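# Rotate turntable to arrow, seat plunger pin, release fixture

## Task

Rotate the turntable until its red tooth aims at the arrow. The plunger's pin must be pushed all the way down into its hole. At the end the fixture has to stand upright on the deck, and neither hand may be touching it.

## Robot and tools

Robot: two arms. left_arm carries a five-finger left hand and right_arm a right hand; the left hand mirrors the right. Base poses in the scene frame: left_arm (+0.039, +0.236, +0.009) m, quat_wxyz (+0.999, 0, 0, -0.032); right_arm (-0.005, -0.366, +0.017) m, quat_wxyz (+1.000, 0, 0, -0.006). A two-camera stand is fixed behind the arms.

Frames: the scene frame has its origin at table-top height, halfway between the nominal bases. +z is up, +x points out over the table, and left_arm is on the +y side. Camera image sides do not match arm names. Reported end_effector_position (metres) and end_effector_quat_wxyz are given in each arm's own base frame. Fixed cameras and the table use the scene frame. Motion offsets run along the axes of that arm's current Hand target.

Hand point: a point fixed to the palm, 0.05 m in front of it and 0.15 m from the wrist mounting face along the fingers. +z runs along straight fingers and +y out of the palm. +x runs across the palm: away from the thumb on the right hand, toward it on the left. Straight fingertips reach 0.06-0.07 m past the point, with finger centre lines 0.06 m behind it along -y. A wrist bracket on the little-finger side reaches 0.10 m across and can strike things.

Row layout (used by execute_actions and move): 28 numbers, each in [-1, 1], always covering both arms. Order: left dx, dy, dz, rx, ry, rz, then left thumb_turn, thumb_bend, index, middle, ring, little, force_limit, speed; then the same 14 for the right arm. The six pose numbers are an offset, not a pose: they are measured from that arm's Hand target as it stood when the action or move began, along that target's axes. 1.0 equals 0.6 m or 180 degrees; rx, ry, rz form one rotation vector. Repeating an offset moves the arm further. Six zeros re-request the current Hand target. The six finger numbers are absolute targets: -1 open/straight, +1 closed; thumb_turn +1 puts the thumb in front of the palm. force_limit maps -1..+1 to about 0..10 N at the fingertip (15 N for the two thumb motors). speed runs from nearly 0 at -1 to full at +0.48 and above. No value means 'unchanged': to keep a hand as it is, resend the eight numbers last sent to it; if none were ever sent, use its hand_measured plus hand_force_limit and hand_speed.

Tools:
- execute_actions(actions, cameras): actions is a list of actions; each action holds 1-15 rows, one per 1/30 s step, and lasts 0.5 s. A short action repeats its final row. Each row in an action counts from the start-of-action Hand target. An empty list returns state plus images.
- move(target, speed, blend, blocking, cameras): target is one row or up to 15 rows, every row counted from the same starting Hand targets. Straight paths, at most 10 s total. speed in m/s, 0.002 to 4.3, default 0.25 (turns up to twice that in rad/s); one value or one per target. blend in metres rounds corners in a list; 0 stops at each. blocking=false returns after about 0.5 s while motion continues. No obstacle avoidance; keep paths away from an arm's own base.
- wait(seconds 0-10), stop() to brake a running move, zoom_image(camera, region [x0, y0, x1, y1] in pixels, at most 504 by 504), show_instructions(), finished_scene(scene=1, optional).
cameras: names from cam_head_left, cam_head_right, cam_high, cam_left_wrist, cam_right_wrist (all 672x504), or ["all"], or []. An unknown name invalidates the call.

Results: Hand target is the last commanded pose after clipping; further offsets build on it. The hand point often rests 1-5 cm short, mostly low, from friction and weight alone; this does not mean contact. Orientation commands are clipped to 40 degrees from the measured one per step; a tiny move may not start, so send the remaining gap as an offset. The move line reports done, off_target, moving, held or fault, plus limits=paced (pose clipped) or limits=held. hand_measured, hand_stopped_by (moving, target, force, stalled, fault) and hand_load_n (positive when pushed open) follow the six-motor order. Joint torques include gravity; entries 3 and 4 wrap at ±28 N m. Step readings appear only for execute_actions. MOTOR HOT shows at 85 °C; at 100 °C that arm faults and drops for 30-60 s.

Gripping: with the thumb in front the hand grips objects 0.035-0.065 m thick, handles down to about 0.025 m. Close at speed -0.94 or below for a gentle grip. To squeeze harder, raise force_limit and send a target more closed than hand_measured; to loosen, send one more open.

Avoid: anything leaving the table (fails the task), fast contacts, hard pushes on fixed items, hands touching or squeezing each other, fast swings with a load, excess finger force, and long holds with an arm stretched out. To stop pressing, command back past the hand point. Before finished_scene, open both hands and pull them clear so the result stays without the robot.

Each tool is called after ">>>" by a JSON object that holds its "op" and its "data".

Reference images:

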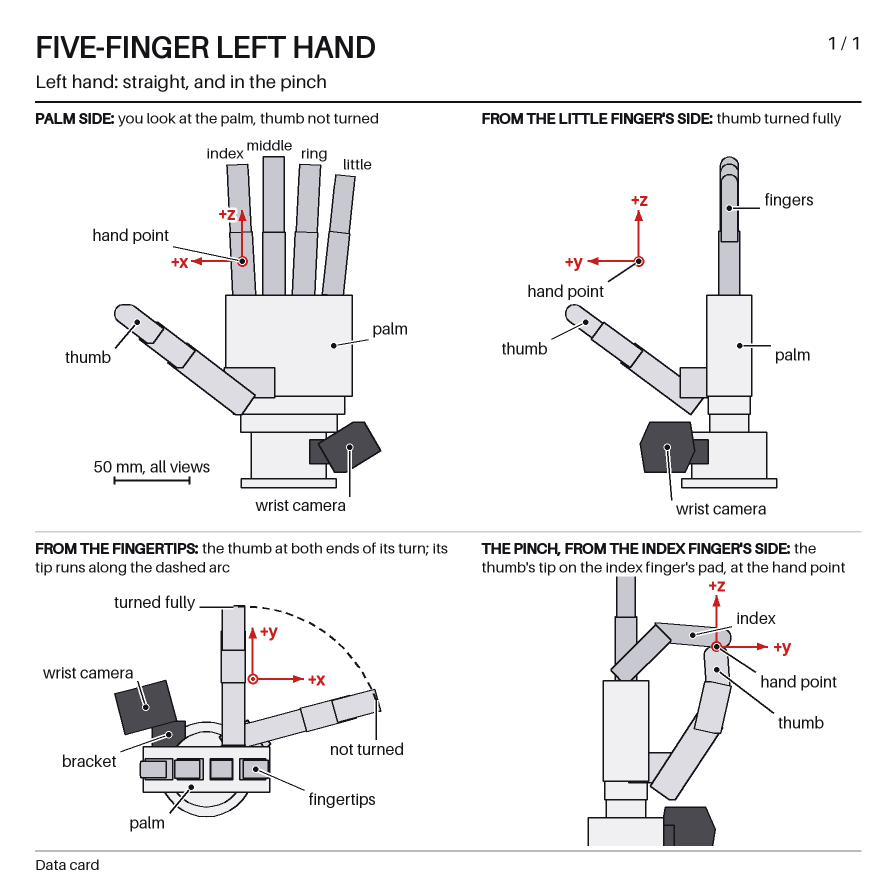

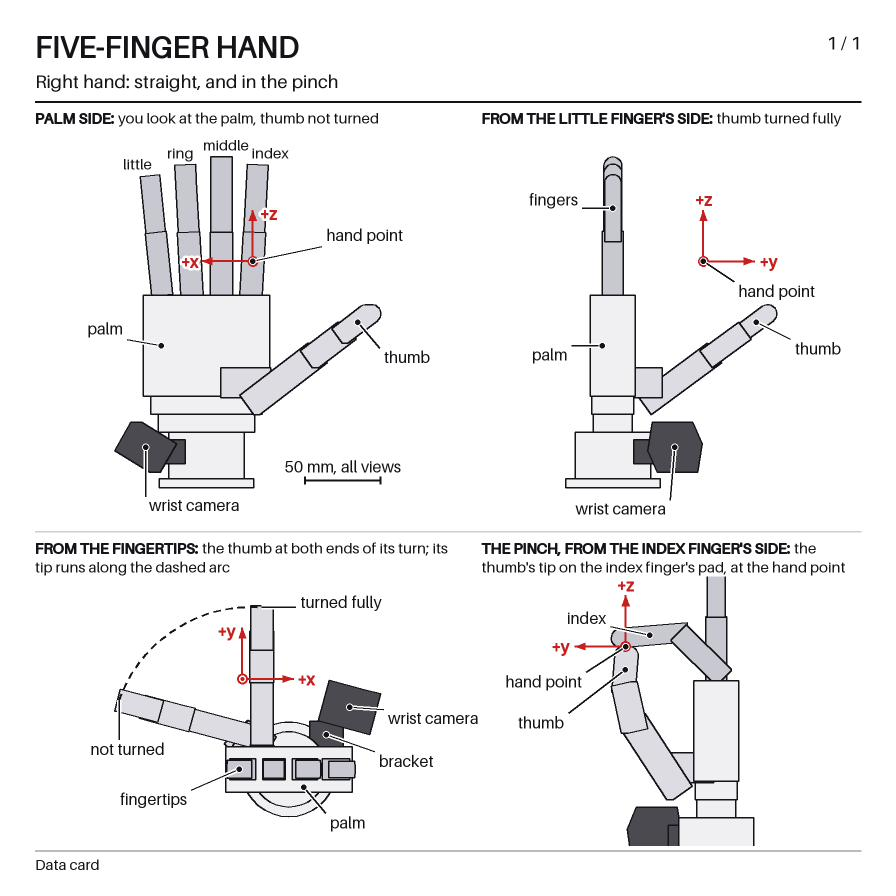

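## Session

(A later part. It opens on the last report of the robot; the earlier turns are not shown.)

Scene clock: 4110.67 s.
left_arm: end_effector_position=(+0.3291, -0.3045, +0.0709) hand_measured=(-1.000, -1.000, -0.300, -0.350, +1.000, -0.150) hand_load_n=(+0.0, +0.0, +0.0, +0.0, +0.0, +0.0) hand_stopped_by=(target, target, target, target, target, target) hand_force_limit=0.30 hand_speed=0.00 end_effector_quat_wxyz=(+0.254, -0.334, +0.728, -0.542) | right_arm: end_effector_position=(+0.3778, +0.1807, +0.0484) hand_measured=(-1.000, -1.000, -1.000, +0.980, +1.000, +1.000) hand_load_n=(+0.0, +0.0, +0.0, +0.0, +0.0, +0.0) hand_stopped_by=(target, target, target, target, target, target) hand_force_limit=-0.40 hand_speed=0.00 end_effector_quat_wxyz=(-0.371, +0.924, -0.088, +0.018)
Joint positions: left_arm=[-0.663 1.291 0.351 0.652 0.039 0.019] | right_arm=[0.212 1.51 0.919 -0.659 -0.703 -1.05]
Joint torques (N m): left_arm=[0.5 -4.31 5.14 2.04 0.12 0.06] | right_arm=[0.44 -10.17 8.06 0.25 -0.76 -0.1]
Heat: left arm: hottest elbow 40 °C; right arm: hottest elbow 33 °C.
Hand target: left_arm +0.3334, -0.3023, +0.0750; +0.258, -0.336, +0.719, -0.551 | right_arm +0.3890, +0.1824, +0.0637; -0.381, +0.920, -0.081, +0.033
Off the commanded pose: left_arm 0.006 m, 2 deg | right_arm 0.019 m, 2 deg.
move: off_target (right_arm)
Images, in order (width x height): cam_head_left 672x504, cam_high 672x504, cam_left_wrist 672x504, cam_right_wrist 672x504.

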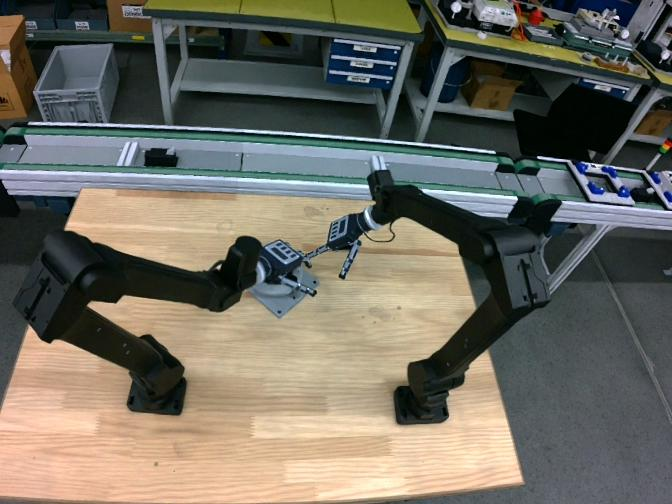

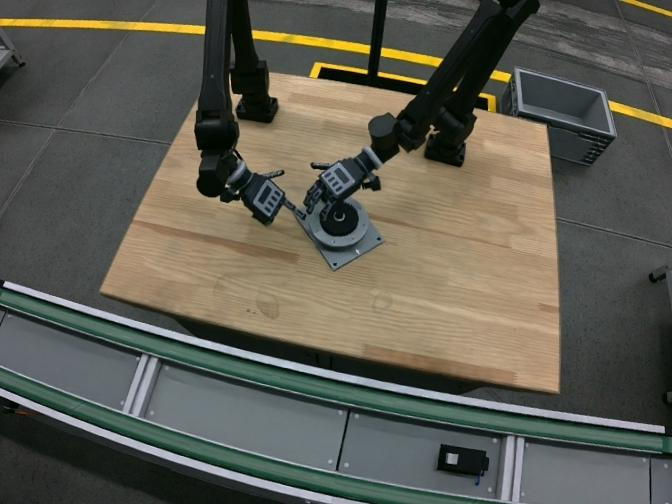

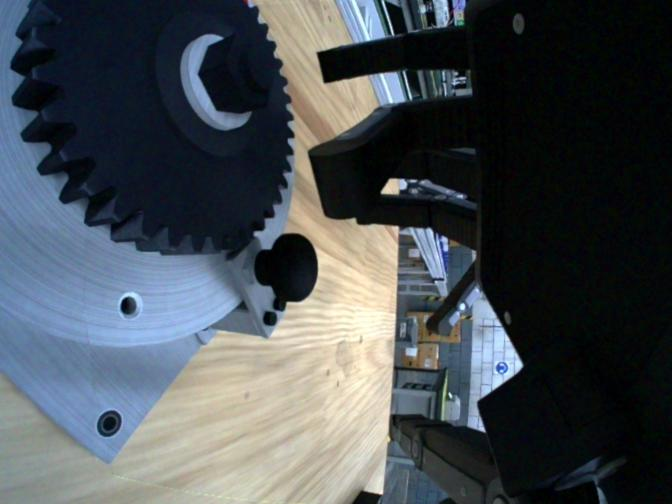

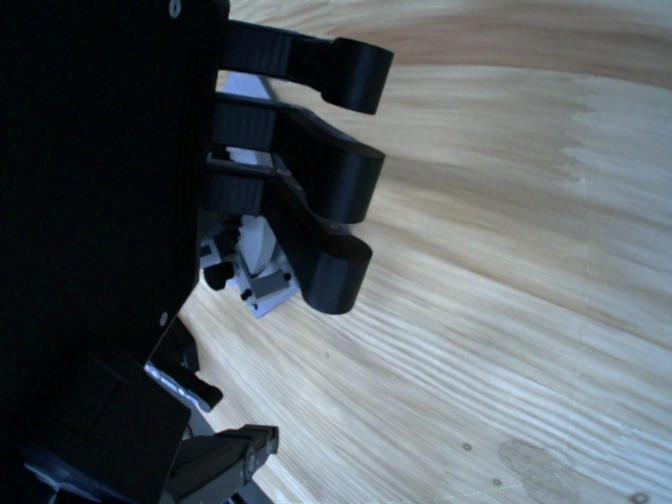

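>>> {"op": "move", "data": {"target": [[0,0,0,0,0,0,-1,-1,-0.3,-0.7,1,-0.8,0.3,0,0,0,0,0,0,0,-1,-1,-1,0.98,1,1,-0.4,0],[-0.0073,0.0337,0.0057,0,0,0,-1,-1,-0.3,-0.7,1,-0.8,0.3,0,0,0,0,0,0,0,-1,-1,-1,0.98,1,1,-0.4,0]], "speed": 0.06, "cameras": ["cam_left_wrist","cam_right_wrist","cam_high"]}}

>>> {"op": "zoom_image", "data": {"camera": "cam_left_wrist", "region": [220, 150, 420, 300]}}

>>> {"op": "zoom_image", "data": {"camera": "cam_right_wrist", "region": [140, 200, 340, 350]}}

Scene clock: 4134.63 s.
left_arm: end_effector_position=(+0.3354, -0.2962, +0.0553) hand_measured=(-1.000, -1.000, -0.300, -0.700, +1.000, -0.800) hand_load_n=(+0.0, +0.0, +0.0, +0.5, +0.0, +0.0) hand_stopped_by=(target, target, target, target, target, target) hand_force_limit=0.30 hand_speed=0.00 end_effector_quat_wxyz=(+0.257, -0.343, +0.719, -0.546) | right_arm: end_effector_position=(+0.3795, +0.1765, +0.0483) hand_measured=(-1.000, -1.000, -1.000, +0.980, +1.000, +1.000) hand_load_n=(+0.0, +0.0, -1.0, +0.0, +0.0, +0.0) hand_stopped_by=(target, target, target, target, target, target) hand_force_limit=-0.40 hand_speed=0.00 end_effector_quat_wxyz=(-0.371, +0.924, -0.093, +0.020)
Joint positions: left_arm=[-0.632 1.367 0.328 0.764 0.052 0.009] | right_arm=[0.202 1.51 0.919 -0.661 -0.703 -1.051]
Joint torques (N m): left_arm=[0.38 -4.01 4.59 1.87 0.15 0.1] | right_arm=[1.2 -10.05 8.09 0.27 -0.75 -0.08]
Heat: left arm: hottest elbow 39 °C; right arm: hottest elbow 34 °C.
Hand target: left_arm +0.3347, -0.2977, +0.0546; +0.258, -0.336, +0.719, -0.551 | right_arm +0.3890, +0.1824, +0.0637; -0.381, +0.920, -0.081, +0.033
Off the commanded pose: left_arm 0.002 m, 1 deg | right_arm 0.019 m, 2 deg.
move: off_target (right_arm)
Images, in order (width x height): cam_high 672x504, cam_left_wrist 672x504, cam_right_wrist 672x504.

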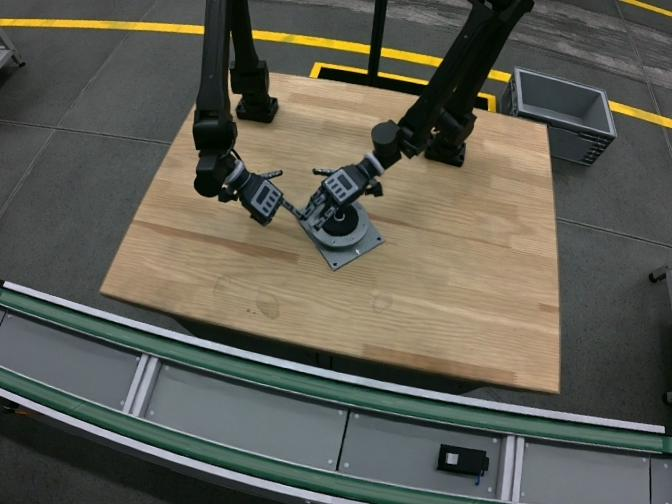

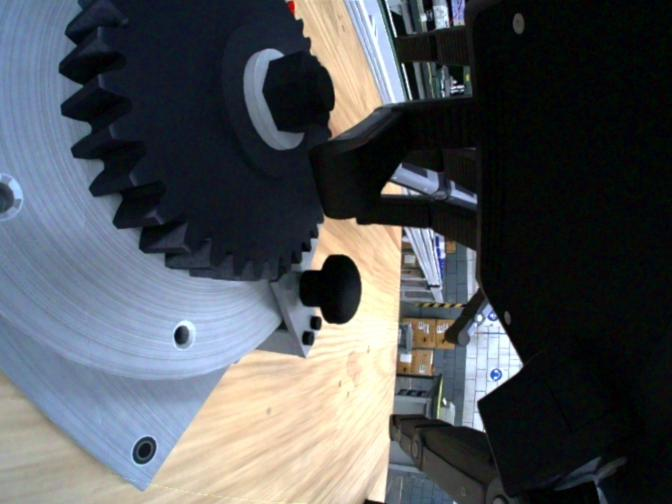

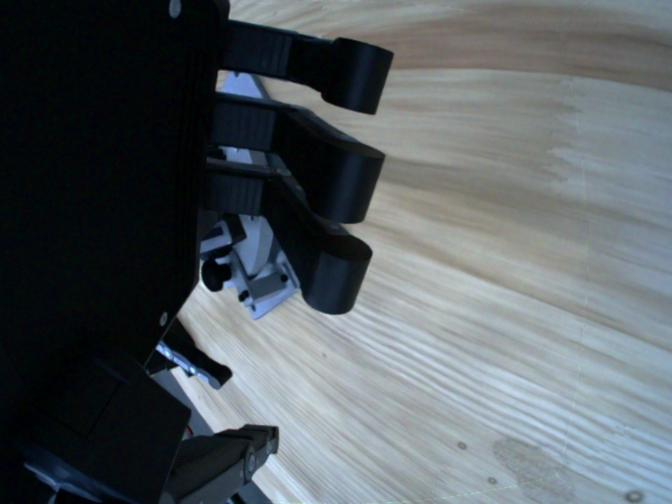

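Scaled by 2.520 from the camera's 672x504 image, which has a finer 960x720 frame.

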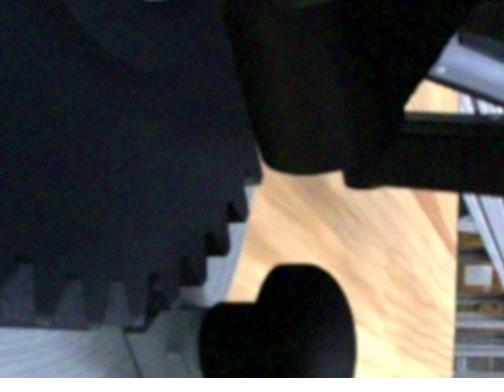

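Scaled by 2.520 from the camera's 672x504 image, which has a finer 960x720 frame.

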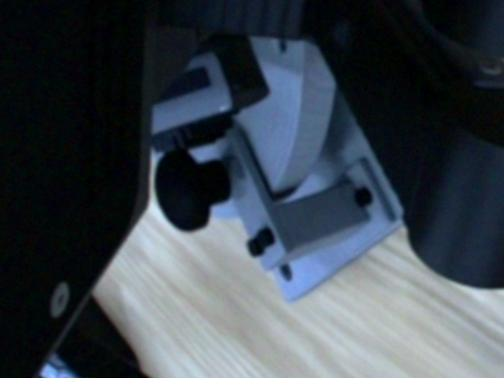

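>>> {"op": "move", "data": {"target": [[0.0167,-0.0322,-0.0087,0,0,0,-1,-1,-0.3,-0.7,1,-0.8,0.3,0,0.0115,0.0347,-0.0583,0,0,0,-1,-1,-1,0.98,1,1,-0.4,0],[0.0117,0.0,0,0,0,0,-1,-1,-0.3,-0.7,1,-0.8,0.3,0,0.0115,0.0347,-0.0583,0,0,0,-1,-1,-1,0.98,1,1,-0.4,0]], "speed": 0.06, "cameras": ["cam_left_wrist","cam_right_wrist","cam_high"]}}

>>> {"op": "zoom_image", "data": {"camera": "cam_right_wrist", "region": [140, 200, 340, 350]}}

Scene clock: 4162.97 s.
left_arm: end_effector_position=(+0.3274, -0.3043, +0.0511) hand_measured=(-1.000, -1.000, -0.300, -0.700, +1.000, -0.800) hand_load_n=(+0.0, +0.0, +0.0, +0.0, +0.0, +0.0) hand_stopped_by=(target, target, target, target, target, target) hand_force_limit=0.30 hand_speed=0.00 end_effector_quat_wxyz=(+0.253, -0.338, +0.725, -0.543) | right_arm: end_effector_position=(+0.3705, +0.1398, +0.0520) hand_measured=(-1.000, -1.000, -1.000, +0.980, +1.000, +1.000) hand_load_n=(+0.0, +0.0, +0.0, +0.0, +0.0, +0.0) hand_stopped_by=(target, target, target, target, target, target) hand_force_limit=-0.40 hand_speed=0.00 end_effector_quat_wxyz=(-0.370, +0.924, -0.094, +0.007)
Joint positions: left_arm=[-0.667 1.375 0.328 0.761 0.029 0.009] | right_arm=[0.113 1.496 0.919 -0.777 -0.733 -1.172]
Joint torques (N m): left_arm=[0.09 -4.72 4.46 2.06 0.14 0.04] | right_arm=[0.67 -10.17 9.21 0.09 -0.8 -0.1]
Heat: left arm: hottest elbow 37 °C; right arm: hottest elbow 34 °C.
Hand target: left_arm +0.3302, -0.3031, +0.0546; +0.258, -0.336, +0.719, -0.551 | right_arm +0.3890, +0.1424, +0.0738; -0.381, +0.920, -0.081, +0.033
Off the commanded pose: left_arm 0.005 m, 1 deg | right_arm 0.029 m, 4 deg.
move: off_target (right_arm)
Images, in order (width x height): cam_high 672x504, cam_left_wrist 672x504, cam_right_wrist 672x504.

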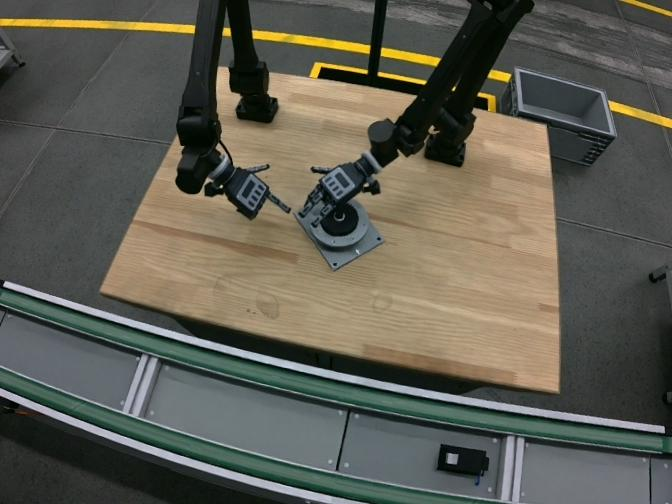

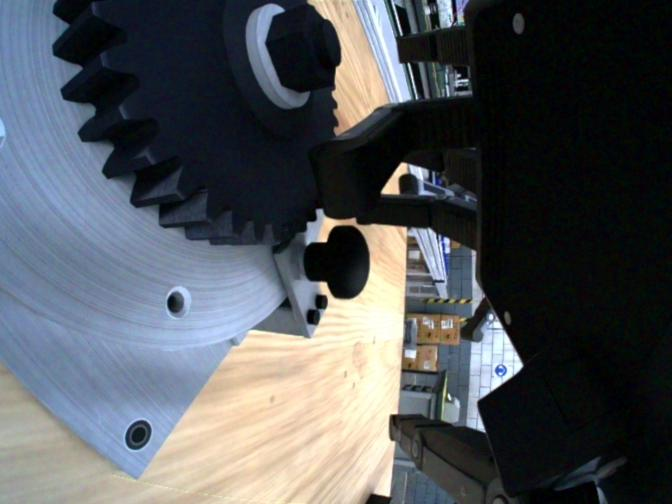

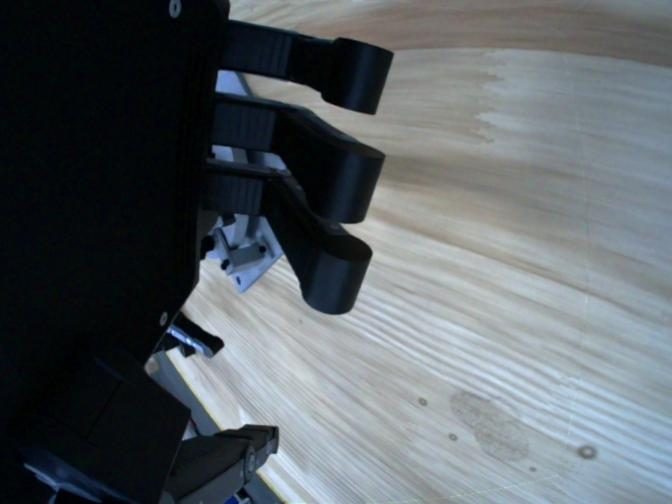

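Scaled by 2.520 from the camera's 672x504 image, which has a finer 960x720 frame.

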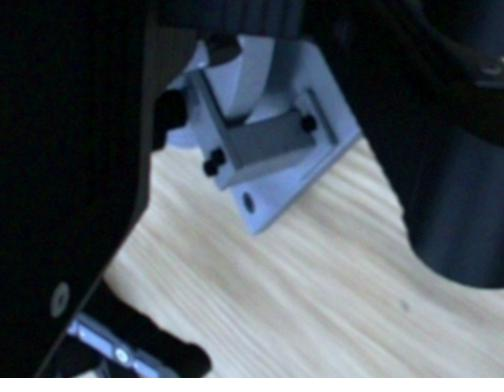

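>>> {"op": "move", "data": {"target": [-0.0083,0.0,0,0,0,0,-1,-1,-0.3,-0.7,1,-0.8,0.3,0,0,0,0,0,0,0,-1,-1,-1,0.98,1,1,-0.4,0], "speed": 0.06, "cameras": ["cam_left_wrist","cam_head_right","cam_high"]}}

>>> {"op": "zoom_image", "data": {"camera": "cam_head_right", "region": [250, 230, 350, 330]}}

>>> {"op": "zoom_image", "data": {"camera": "cam_high", "region": [270, 140, 390, 270]}}

Scene clock: 4182.07 s.
left_arm: end_effector_position=(+0.3286, -0.3025, +0.0512) hand_measured=(-1.000, -1.000, -0.300, -0.700, +1.000, -0.800) hand_load_n=(-0.5, +0.0, +0.0, +0.0, +0.0, +0.0) hand_stopped_by=(target, target, target, target, target, target) hand_force_limit=0.30 hand_speed=0.00 end_effector_quat_wxyz=(+0.251, -0.338, +0.725, -0.545) | right_arm: end_effector_position=(+0.3705, +0.1398, +0.0520) hand_measured=(-1.000, -1.000, -1.000, +0.980, +1.000, +1.000) hand_load_n=(+0.0, +0.0, +0.0, +0.0, +0.0, +0.0) hand_stopped_by=(target, target, target, target, target, target) hand_force_limit=-0.40 hand_speed=0.00 end_effector_quat_wxyz=(-0.370, +0.924, -0.094, +0.007)
Joint positions: left_arm=[-0.655 1.375 0.328 0.761 0.046 0.009] | right_arm=[0.113 1.496 0.919 -0.777 -0.733 -1.172]
Joint torques (N m): left_arm=[0.5 -4.72 4.51 2.03 0.14 0.08] | right_arm=[0.73 -10.17 9.22 0.1 -0.8 -0.1]
Heat: left arm: hottest elbow 37 °C; right arm: hottest elbow 34 °C.
Hand target: left_arm +0.3334, -0.2993, +0.0546; +0.258, -0.336, +0.719, -0.551 | right_arm +0.3890, +0.1424, +0.0738; -0.381, +0.920, -0.081, +0.033
Off the commanded pose: left_arm 0.007 m, 1 deg | right_arm 0.029 m, 4 deg.
move: off_target (right_arm)
Images, in order (width x height): cam_head_right 672x504, cam_high 672x504, cam_left_wrist 672x504.

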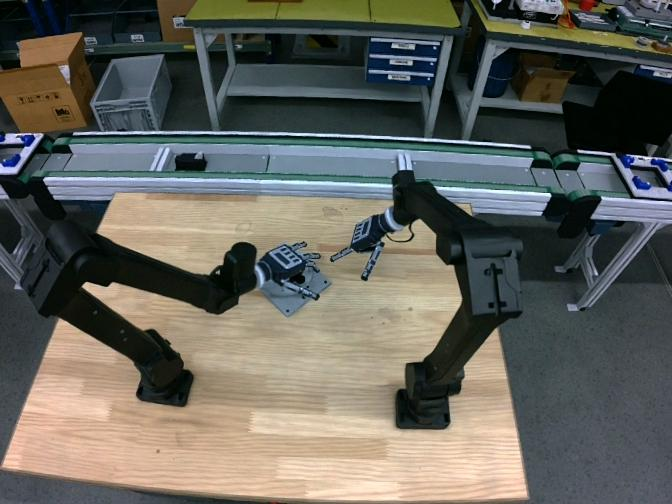

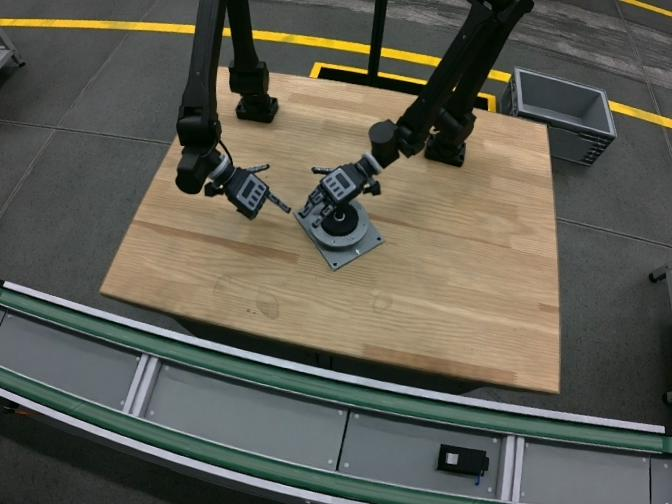

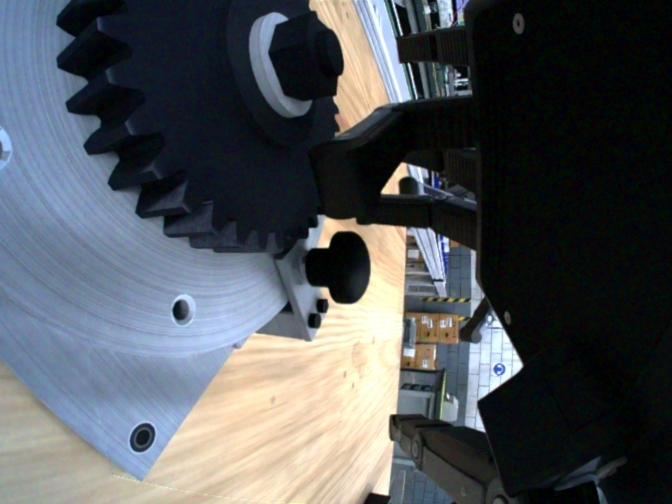

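Scaled by 5.040 from the camera's 672x504 image, which has a finer 960x720 frame.

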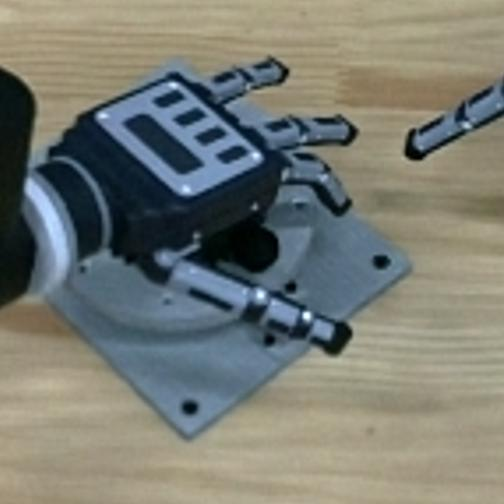

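Scaled by 3.877 from the camera's 672x504 image, which has a finer 960x720 frame.

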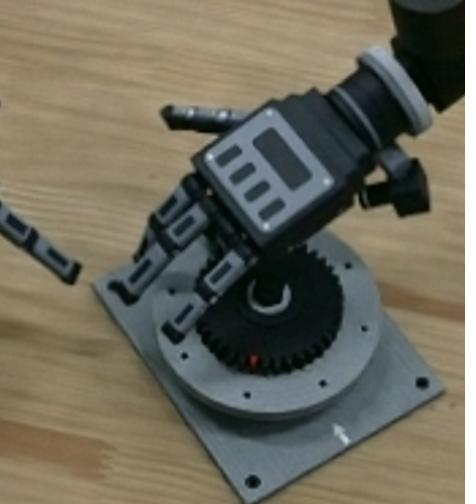

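>>> {"op": "move", "data": {"target": [0,0,0,0,0,0,-1,-1,0.1,-0.7,1,-0.8,0,-0.6,0,0,0,0,0,0,-1,-1,-1,0.98,1,1,-0.4,0], "speed": 0.06, "cameras": ["cam_left_wrist","cam_head_right","cam_head_left"]}}

>>> {"op": "zoom_image", "data": {"camera": "cam_head_right", "region": [275, 250, 345, 310]}}

>>> {"op": "zoom_image", "data": {"camera": "cam_left_wrist", "region": [240, 190, 440, 340]}}

Scene clock: 4211.50 s.
left_arm: end_effector_position=(+0.3287, -0.3024, +0.0512) hand_measured=(-1.000, -1.000, +0.100, -0.700, +1.000, -0.800) hand_load_n=(-0.5, +0.0, +0.0, +0.0, +0.5, +0.0) hand_stopped_by=(target, target, target, target, target, target) hand_force_limit=0.00 hand_speed=-0.60 end_effector_quat_wxyz=(+0.251, -0.338, +0.726, -0.544) | right_arm: end_effector_position=(+0.3705, +0.1398, +0.0520) hand_measured=(-1.000, -1.000, -1.000, +0.980, +1.000, +1.000) hand_load_n=(+0.0, +0.0, +0.0, +0.0, +0.0, +0.0) hand_stopped_by=(target, target, target, target, target, target) hand_force_limit=-0.40 hand_speed=0.00 end_effector_quat_wxyz=(-0.370, +0.924, -0.094, +0.007)
Joint positions: left_arm=[-0.655 1.375 0.328 0.761 0.046 0.01] | right_arm=[0.113 1.496 0.919 -0.777 -0.733 -1.172]
Joint torques (N m): left_arm=[0.5 -4.66 4.52 2.04 0.13 0.08] | right_arm=[0.67 -10.17 9.22 0.1 -0.8 -0.1]
Heat: left arm: hottest elbow 36 °C; right arm: hottest elbow 35 °C.
Hand target: left_arm +0.3334, -0.2993, +0.0546; +0.258, -0.336, +0.719, -0.551 | right_arm +0.3890, +0.1424, +0.0738; -0.381, +0.920, -0.081, +0.033
Off the commanded pose: left_arm 0.007 m, 1 deg | right_arm 0.029 m, 4 deg.
move: off_target (right_arm)
Images, in order (width x height): cam_head_left 672x504, cam_head_right 672x504, cam_left_wrist 672x504.

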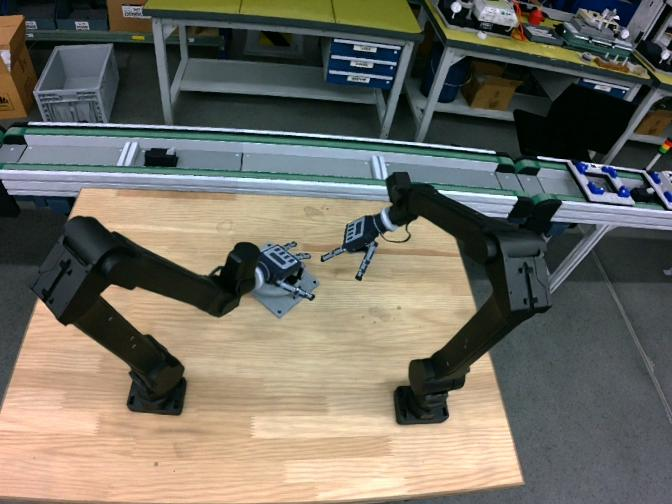

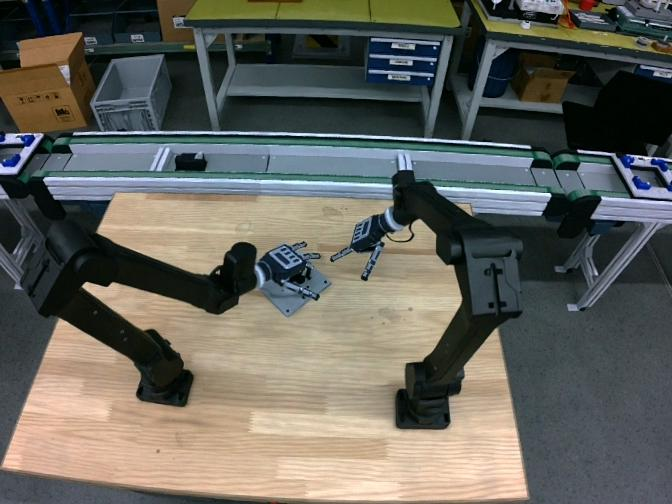

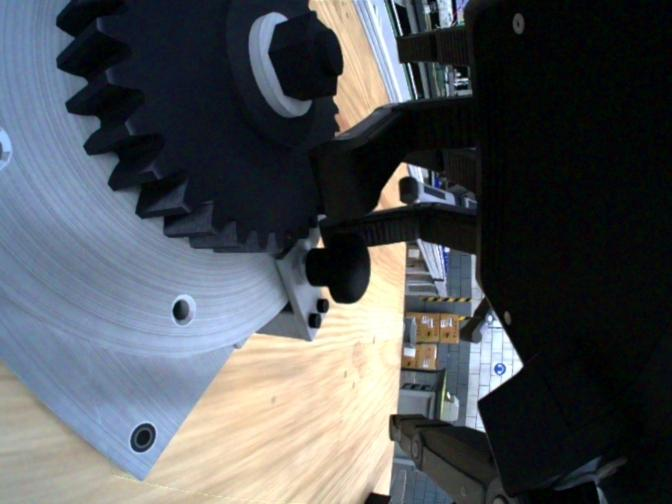

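Scaled by 7.200 from the camera's 672x504 image, which has a finer 960x720 frame.

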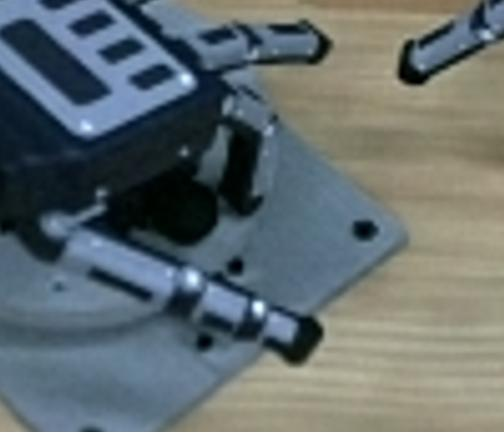

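Scaled by 2.520 from the camera's 672x504 image, which has a finer 960x720 frame.

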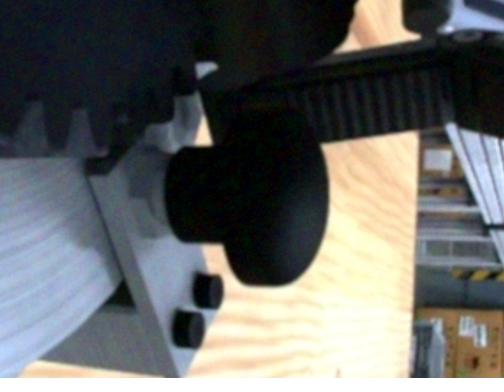

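>>> {"op": "move", "data": {"target": [-0.0117,0,0,0,0,0,-1,-1,0.102,-0.7,1,-0.8,0,-0.6,0,0,0,0,0,0,-1,-1,-1,0.98,1,1,-0.4,0], "speed": 0.06, "cameras": ["cam_left_wrist","cam_head_right","cam_high"]}}

>>> {"op": "zoom_image", "data": {"camera": "cam_head_right", "region": [275, 250, 345, 310]}}

>>> {"op": "zoom_image", "data": {"camera": "cam_left_wrist", "region": [240, 190, 440, 340]}}

>>> {"op": "zoom_image", "data": {"camera": "cam_high", "region": [290, 160, 370, 240]}}

Scene clock: 4254.07 s.
left_arm: end_effector_position=(+0.3365, -0.2929, +0.0515) hand_measured=(-1.000, -1.000, +0.102, -0.700, +1.000, -0.800) hand_load_n=(+0.0, +0.0, +0.5, +0.0, +0.0, +0.0) hand_stopped_by=(target, target, target, target, target, target) hand_force_limit=0.00 hand_speed=-0.60 end_effector_quat_wxyz=(+0.253, -0.345, +0.722, -0.544) | right_arm: end_effector_position=(+0.3705, +0.1398, +0.0520) hand_measured=(-1.000, -1.000, -1.000, +0.980, +1.000, +1.000) hand_load_n=(+0.0, +0.0, +0.0, +0.0, +0.0, +0.0) hand_stopped_by=(target, target, target, target, target, target) hand_force_limit=-0.40 hand_speed=0.00 end_effector_quat_wxyz=(-0.370, +0.924, -0.094, +0.007)
Joint positions: left_arm=[-0.617 1.375 0.328 0.761 0.071 0.01] | right_arm=[0.113 1.496 0.919 -0.777 -0.733 -1.172]
Joint torques (N m): left_arm=[0.5 -4.54 4.57 2.02 0.16 0.14] | right_arm=[0.67 -10.23 9.22 0.12 -0.8 -0.1]
Heat: left arm: hottest elbow 36 °C; right arm: hottest elbow 35 °C.
Hand target: left_arm +0.3379, -0.2939, +0.0546; +0.258, -0.336, +0.719, -0.551 | right_arm +0.3890, +0.1424, +0.0738; -0.381, +0.920, -0.081, +0.033
Off the commanded pose: left_arm 0.004 m, 2 deg | right_arm 0.029 m, 4 deg.
move: off_target (right_arm)
Images, in order (width x height): cam_head_right 672x504, cam_high 672x504, cam_left_wrist 672x504.

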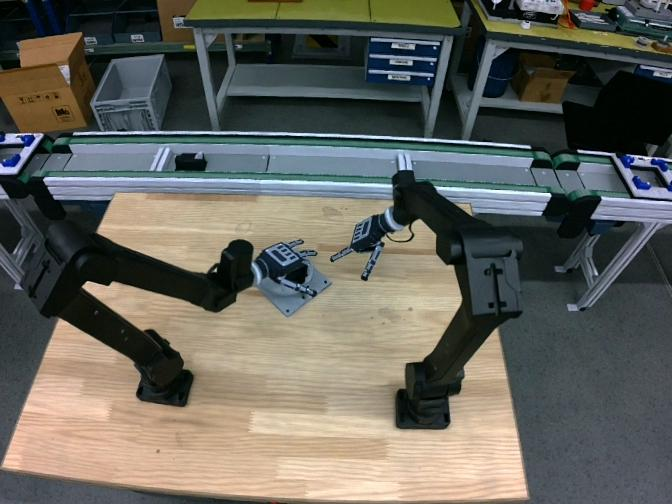

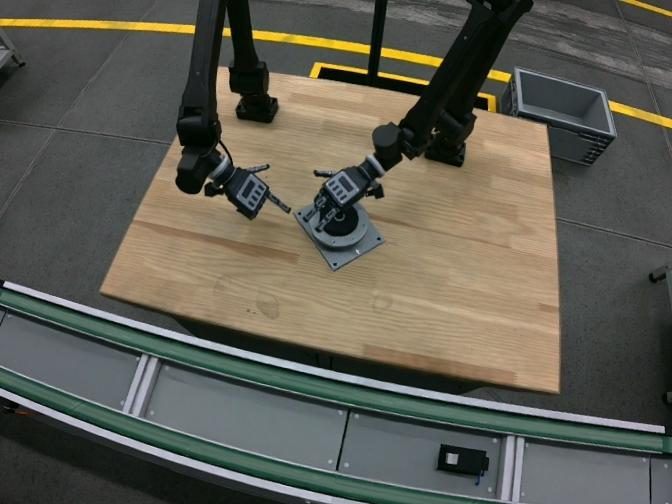

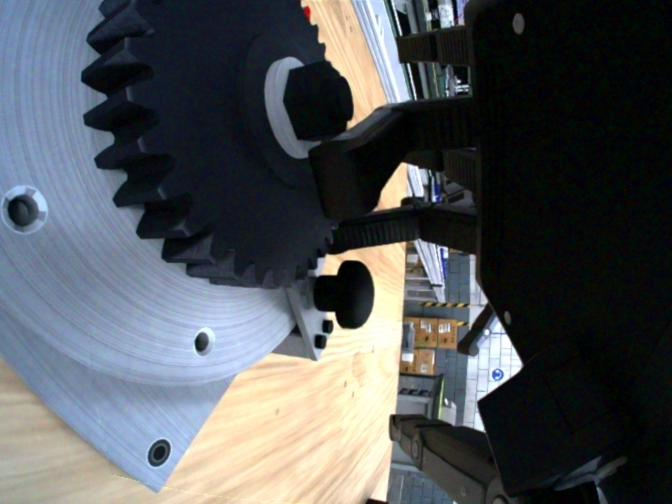

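Scaled by 7.200 from the camera's 672x504 image, which has a finer 960x720 frame.

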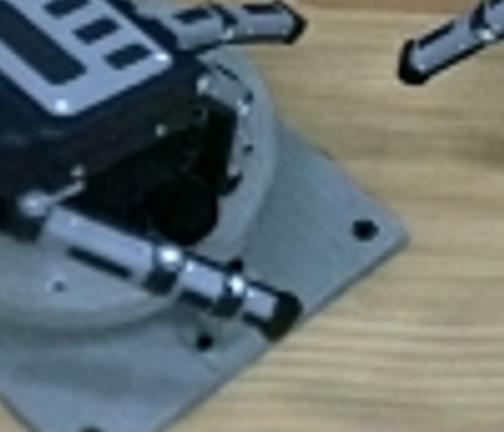

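Scaled by 2.520 from the camera's 672x504 image, which has a finer 960x720 frame.

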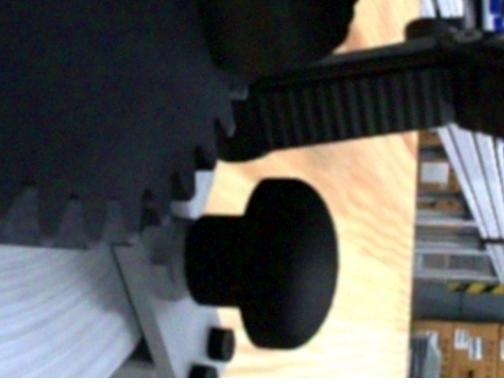

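Scaled by 6.300 from the camera's 672x504 image, which has a finer 960x720 frame.

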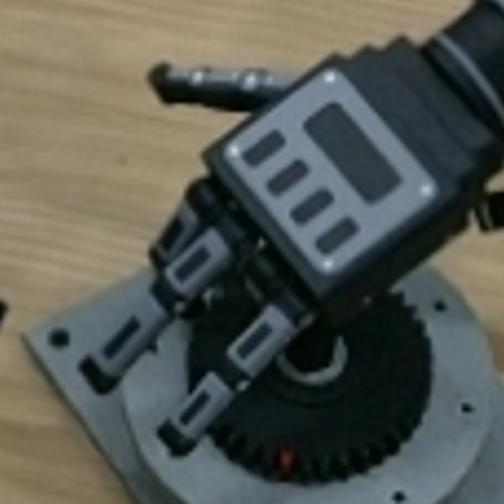

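>>> {"op": "move", "data": {"target": [0,0,0,0,0,0,-1,-1,0.9,-0.7,1,-0.8,-0.4,-0.8,0,0,0,0,0,0,-1,-1,-1,0.98,1,1,-0.4,0], "speed": 0.06, "cameras": ["cam_left_wrist","cam_head_right","cam_head_left"]}}

>>> {"op": "zoom_image", "data": {"camera": "cam_head_left", "region": [270, 250, 340, 310]}}

>>> {"op": "zoom_image", "data": {"camera": "cam_left_wrist", "region": [240, 190, 440, 340]}}

Scene clock: 4285.27 s.
left_arm: end_effector_position=(+0.3329, -0.2969, +0.0505) hand_measured=(-1.000, -1.000, +0.282, -0.700, +1.000, -0.800) hand_load_n=(+0.0, +0.0, +4.0, +0.0, +0.0, +0.0) hand_stopped_by=(target, target, force, target, target, target) hand_force_limit=-0.40 hand_speed=-0.80 end_effector_quat_wxyz=(+0.249, -0.340, +0.725, -0.545) | right_arm: end_effector_position=(+0.3705, +0.1398, +0.0520) hand_measured=(-1.000, -1.000, -1.000, +0.980, +1.000, +1.000) hand_load_n=(+0.0, +0.0, +0.0, +0.0, +0.0, +0.0) hand_stopped_by=(target, target, target, target, target, target) hand_force_limit=-0.40 hand_speed=0.00 end_effector_quat_wxyz=(-0.370, +0.924, -0.094, +0.007)
Joint positions: left_arm=[-0.629 1.378 0.328 0.762 0.071 0.012] | right_arm=[0.113 1.496 0.919 -0.777 -0.733 -1.172]
Joint torques (N m): left_arm=[0.5 -4.66 4.6 1.91 0.14 0.13] | right_arm=[0.62 -10.23 9.21 0.1 -0.8 -0.09]
Heat: left arm: hottest elbow 35 °C; right arm: hottest elbow 35 °C.
Hand target: left_arm +0.3379, -0.2939, +0.0546; +0.258, -0.336, +0.719, -0.551 | right_arm +0.3890, +0.1424, +0.0738; -0.381, +0.920, -0.081, +0.033
Off the commanded pose: left_arm 0.007 m, 2 deg | right_arm 0.029 m, 4 deg.
move: off_target (right_arm)
Images, in order (width x height): cam_head_left 672x504, cam_head_right 672x504, cam_left_wrist 672x504.

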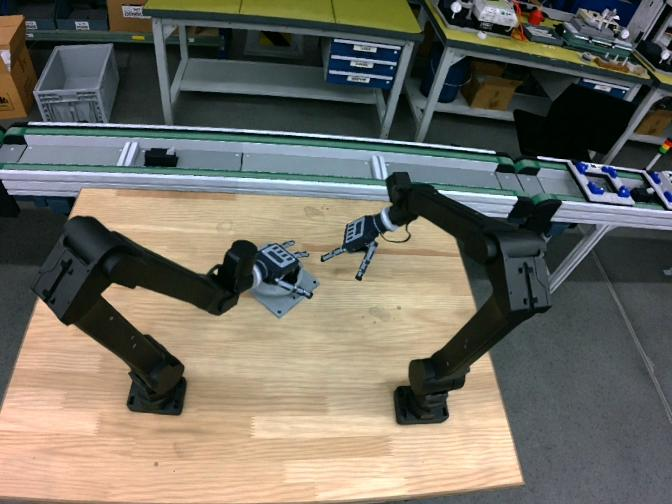

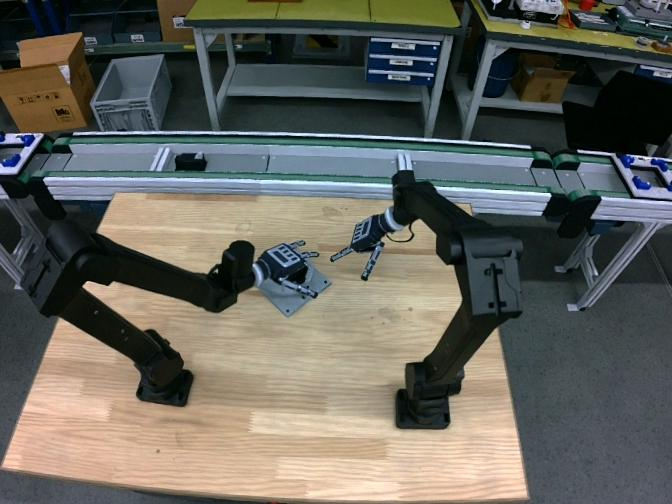

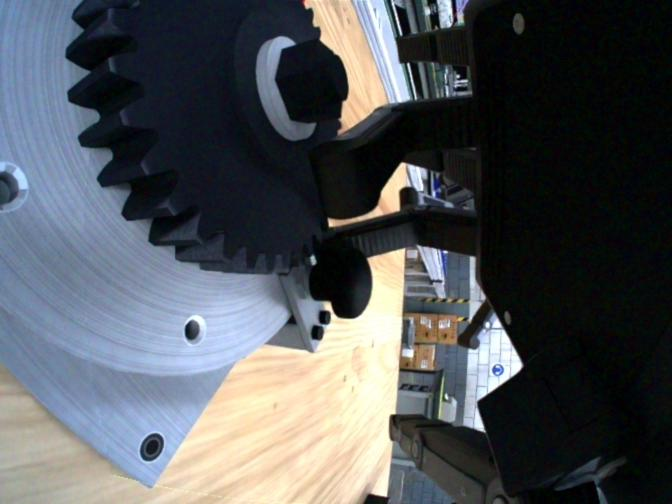

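Scaled by 7.200 from the camera's 672x504 image, which has a finer 960x720 frame.

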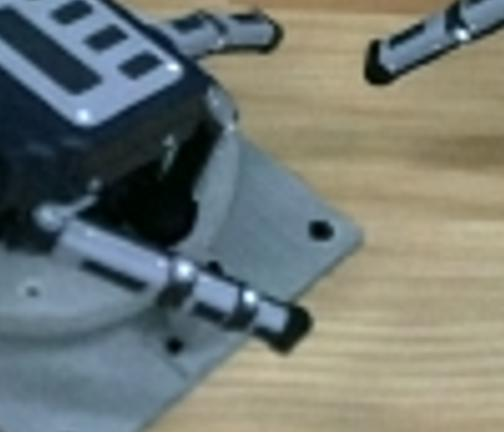

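Scaled by 2.520 from the camera's 672x504 image, which has a finer 960x720 frame.

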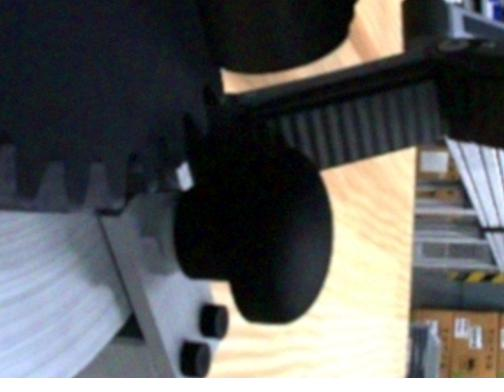

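>>> {"op": "move", "data": {"target": [0,0,0,0,0,0,-1,-1,0.92,-0.7,1,-0.8,0.3,-0.85,0,0,0,0,0,0,-1,-1,-1,0.98,1,1,-0.4,0], "speed": 0.06}}

>>> {"op": "move", "data": {"target": [0,-0.035,-0.003,0,0,0,-1,-1,0.92,-0.7,1,-0.8,0.3,-0.85,0,0,0,0,0,0,-1,-1,-1,0.98,1,1,-0.4,0], "speed": 0.04, "cameras": ["cam_left_wrist","cam_head_right","cam_head_left"]}}

>>> {"op": "zoom_image", "data": {"camera": "cam_left_wrist", "region": [240, 190, 440, 340]}}

Scene clock: 4305.17 s.
left_arm: end_effector_position=(+0.3331, -0.2971, +0.0506) hand_measured=(-1.000, -1.000, +0.294, -0.700, +1.000, -0.800) hand_load_n=(-0.5, +0.0, +5.5, +0.0, +0.5, -0.5) hand_stopped_by=(target, target, force, target, target, target) hand_force_limit=0.30 hand_speed=-0.85 end_effector_quat_wxyz=(+0.249, -0.340, +0.724, -0.545) | right_arm: end_effector_position=(+0.3705, +0.1398, +0.0520) hand_measured=(-1.000, -1.000, -1.000, +0.980, +1.000, +1.000) hand_load_n=(-0.5, +0.0, +0.0, +0.0, +0.0, +0.0) hand_stopped_by=(target, target, target, target, target, target) hand_force_limit=-0.40 hand_speed=0.00 end_effector_quat_wxyz=(-0.370, +0.924, -0.094, +0.007)
Joint positions: left_arm=[-0.629 1.38 0.328 0.766 0.071 0.01] | right_arm=[0.113 1.496 0.919 -0.777 -0.733 -1.172]
Joint torques (N m): left_arm=[0.56 -4.95 4.57 1.85 0.13 0.13] | right_arm=[0.67 -10.23 9.21 0.12 -0.8 -0.1]
Heat: left arm: hottest elbow 35 °C; right arm: hottest elbow 35 °C.
Hand target: left_arm +0.3379, -0.2939, +0.0546; +0.258, -0.336, +0.719, -0.551 | right_arm +0.3890, +0.1424, +0.0738; -0.381, +0.920, -0.081, +0.033
Off the commanded pose: left_arm 0.007 m, 1 deg | right_arm 0.029 m, 4 deg.
move: off_target (right_arm)

Scene clock: 4306.23 s.
left_arm: end_effector_position=(+0.3322, -0.2960, +0.0505) hand_measured=(-1.000, -1.000, +0.294, -0.700, +1.000, -0.800) hand_load_n=(+0.0, +0.0, +11.0, +0.0, +0.0, +0.0) hand_stopped_by=(target, target, force, target, target, target) hand_force_limit=0.30 hand_speed=-0.85 end_effector_quat_wxyz=(+0.245, -0.342, +0.733, -0.534) | right_arm: end_effector_position=(+0.3705, +0.1398, +0.0520) hand_measured=(-1.000, -1.000, -1.000, +0.980, +1.000, +1.000) hand_load_n=(+0.0, +0.0, +0.0, +0.0, +0.0, +0.0) hand_stopped_by=(target, target, target, target, target, target) hand_force_limit=-0.40 hand_speed=0.00 end_effector_quat_wxyz=(-0.370, +0.924, -0.094, +0.007)
Joint positions: left_arm=[-0.629 1.355 0.341 0.7 0.071 0.016] | right_arm=[0.113 1.496 0.919 -0.777 -0.733 -1.172]
Joint torques (N m): left_arm=[0.44 -9.05 5.87 0.44 0.1 0.13] | right_arm=[0.67 -10.29 9.24 0.12 -0.8 -0.1]
Heat: left arm: hottest elbow 35 °C; right arm: hottest elbow 35 °C.
Hand target: left_arm +0.3407, -0.2963, +0.0753; +0.258, -0.336, +0.719, -0.551 | right_arm +0.3890, +0.1424, +0.0738; -0.381, +0.920, -0.081, +0.033
Off the commanded pose: left_arm 0.026 m, 3 deg | right_arm 0.029 m, 4 deg.
move: off_target (left_arm, right_arm)
Images, in order (width x height): cam_head_left 672x504, cam_head_right 672x504, cam_left_wrist 672x504.

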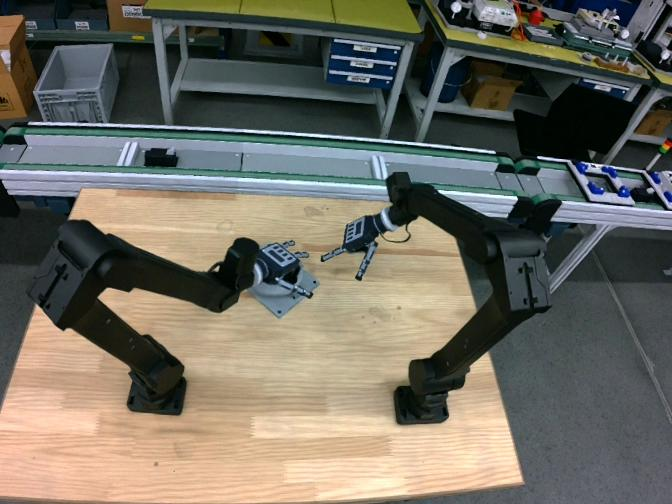

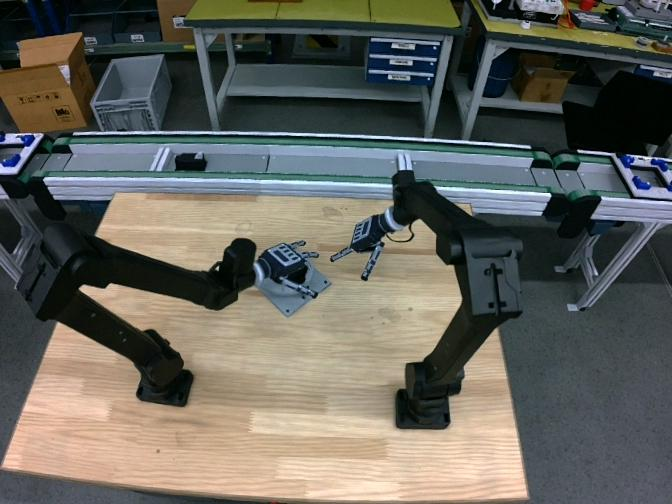

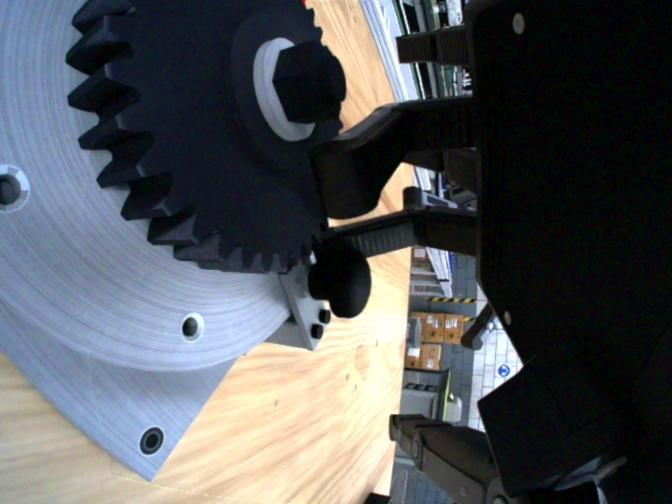

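Scaled by 2.520 from the camera's 672x504 image, which has a finer 960x720 frame.

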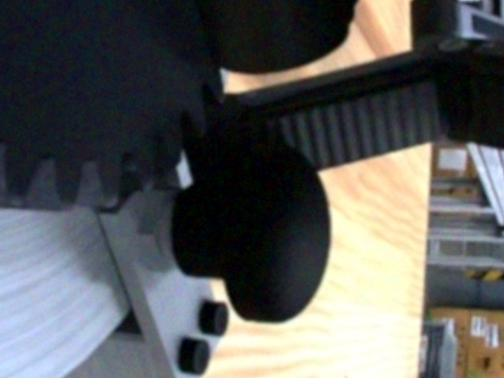

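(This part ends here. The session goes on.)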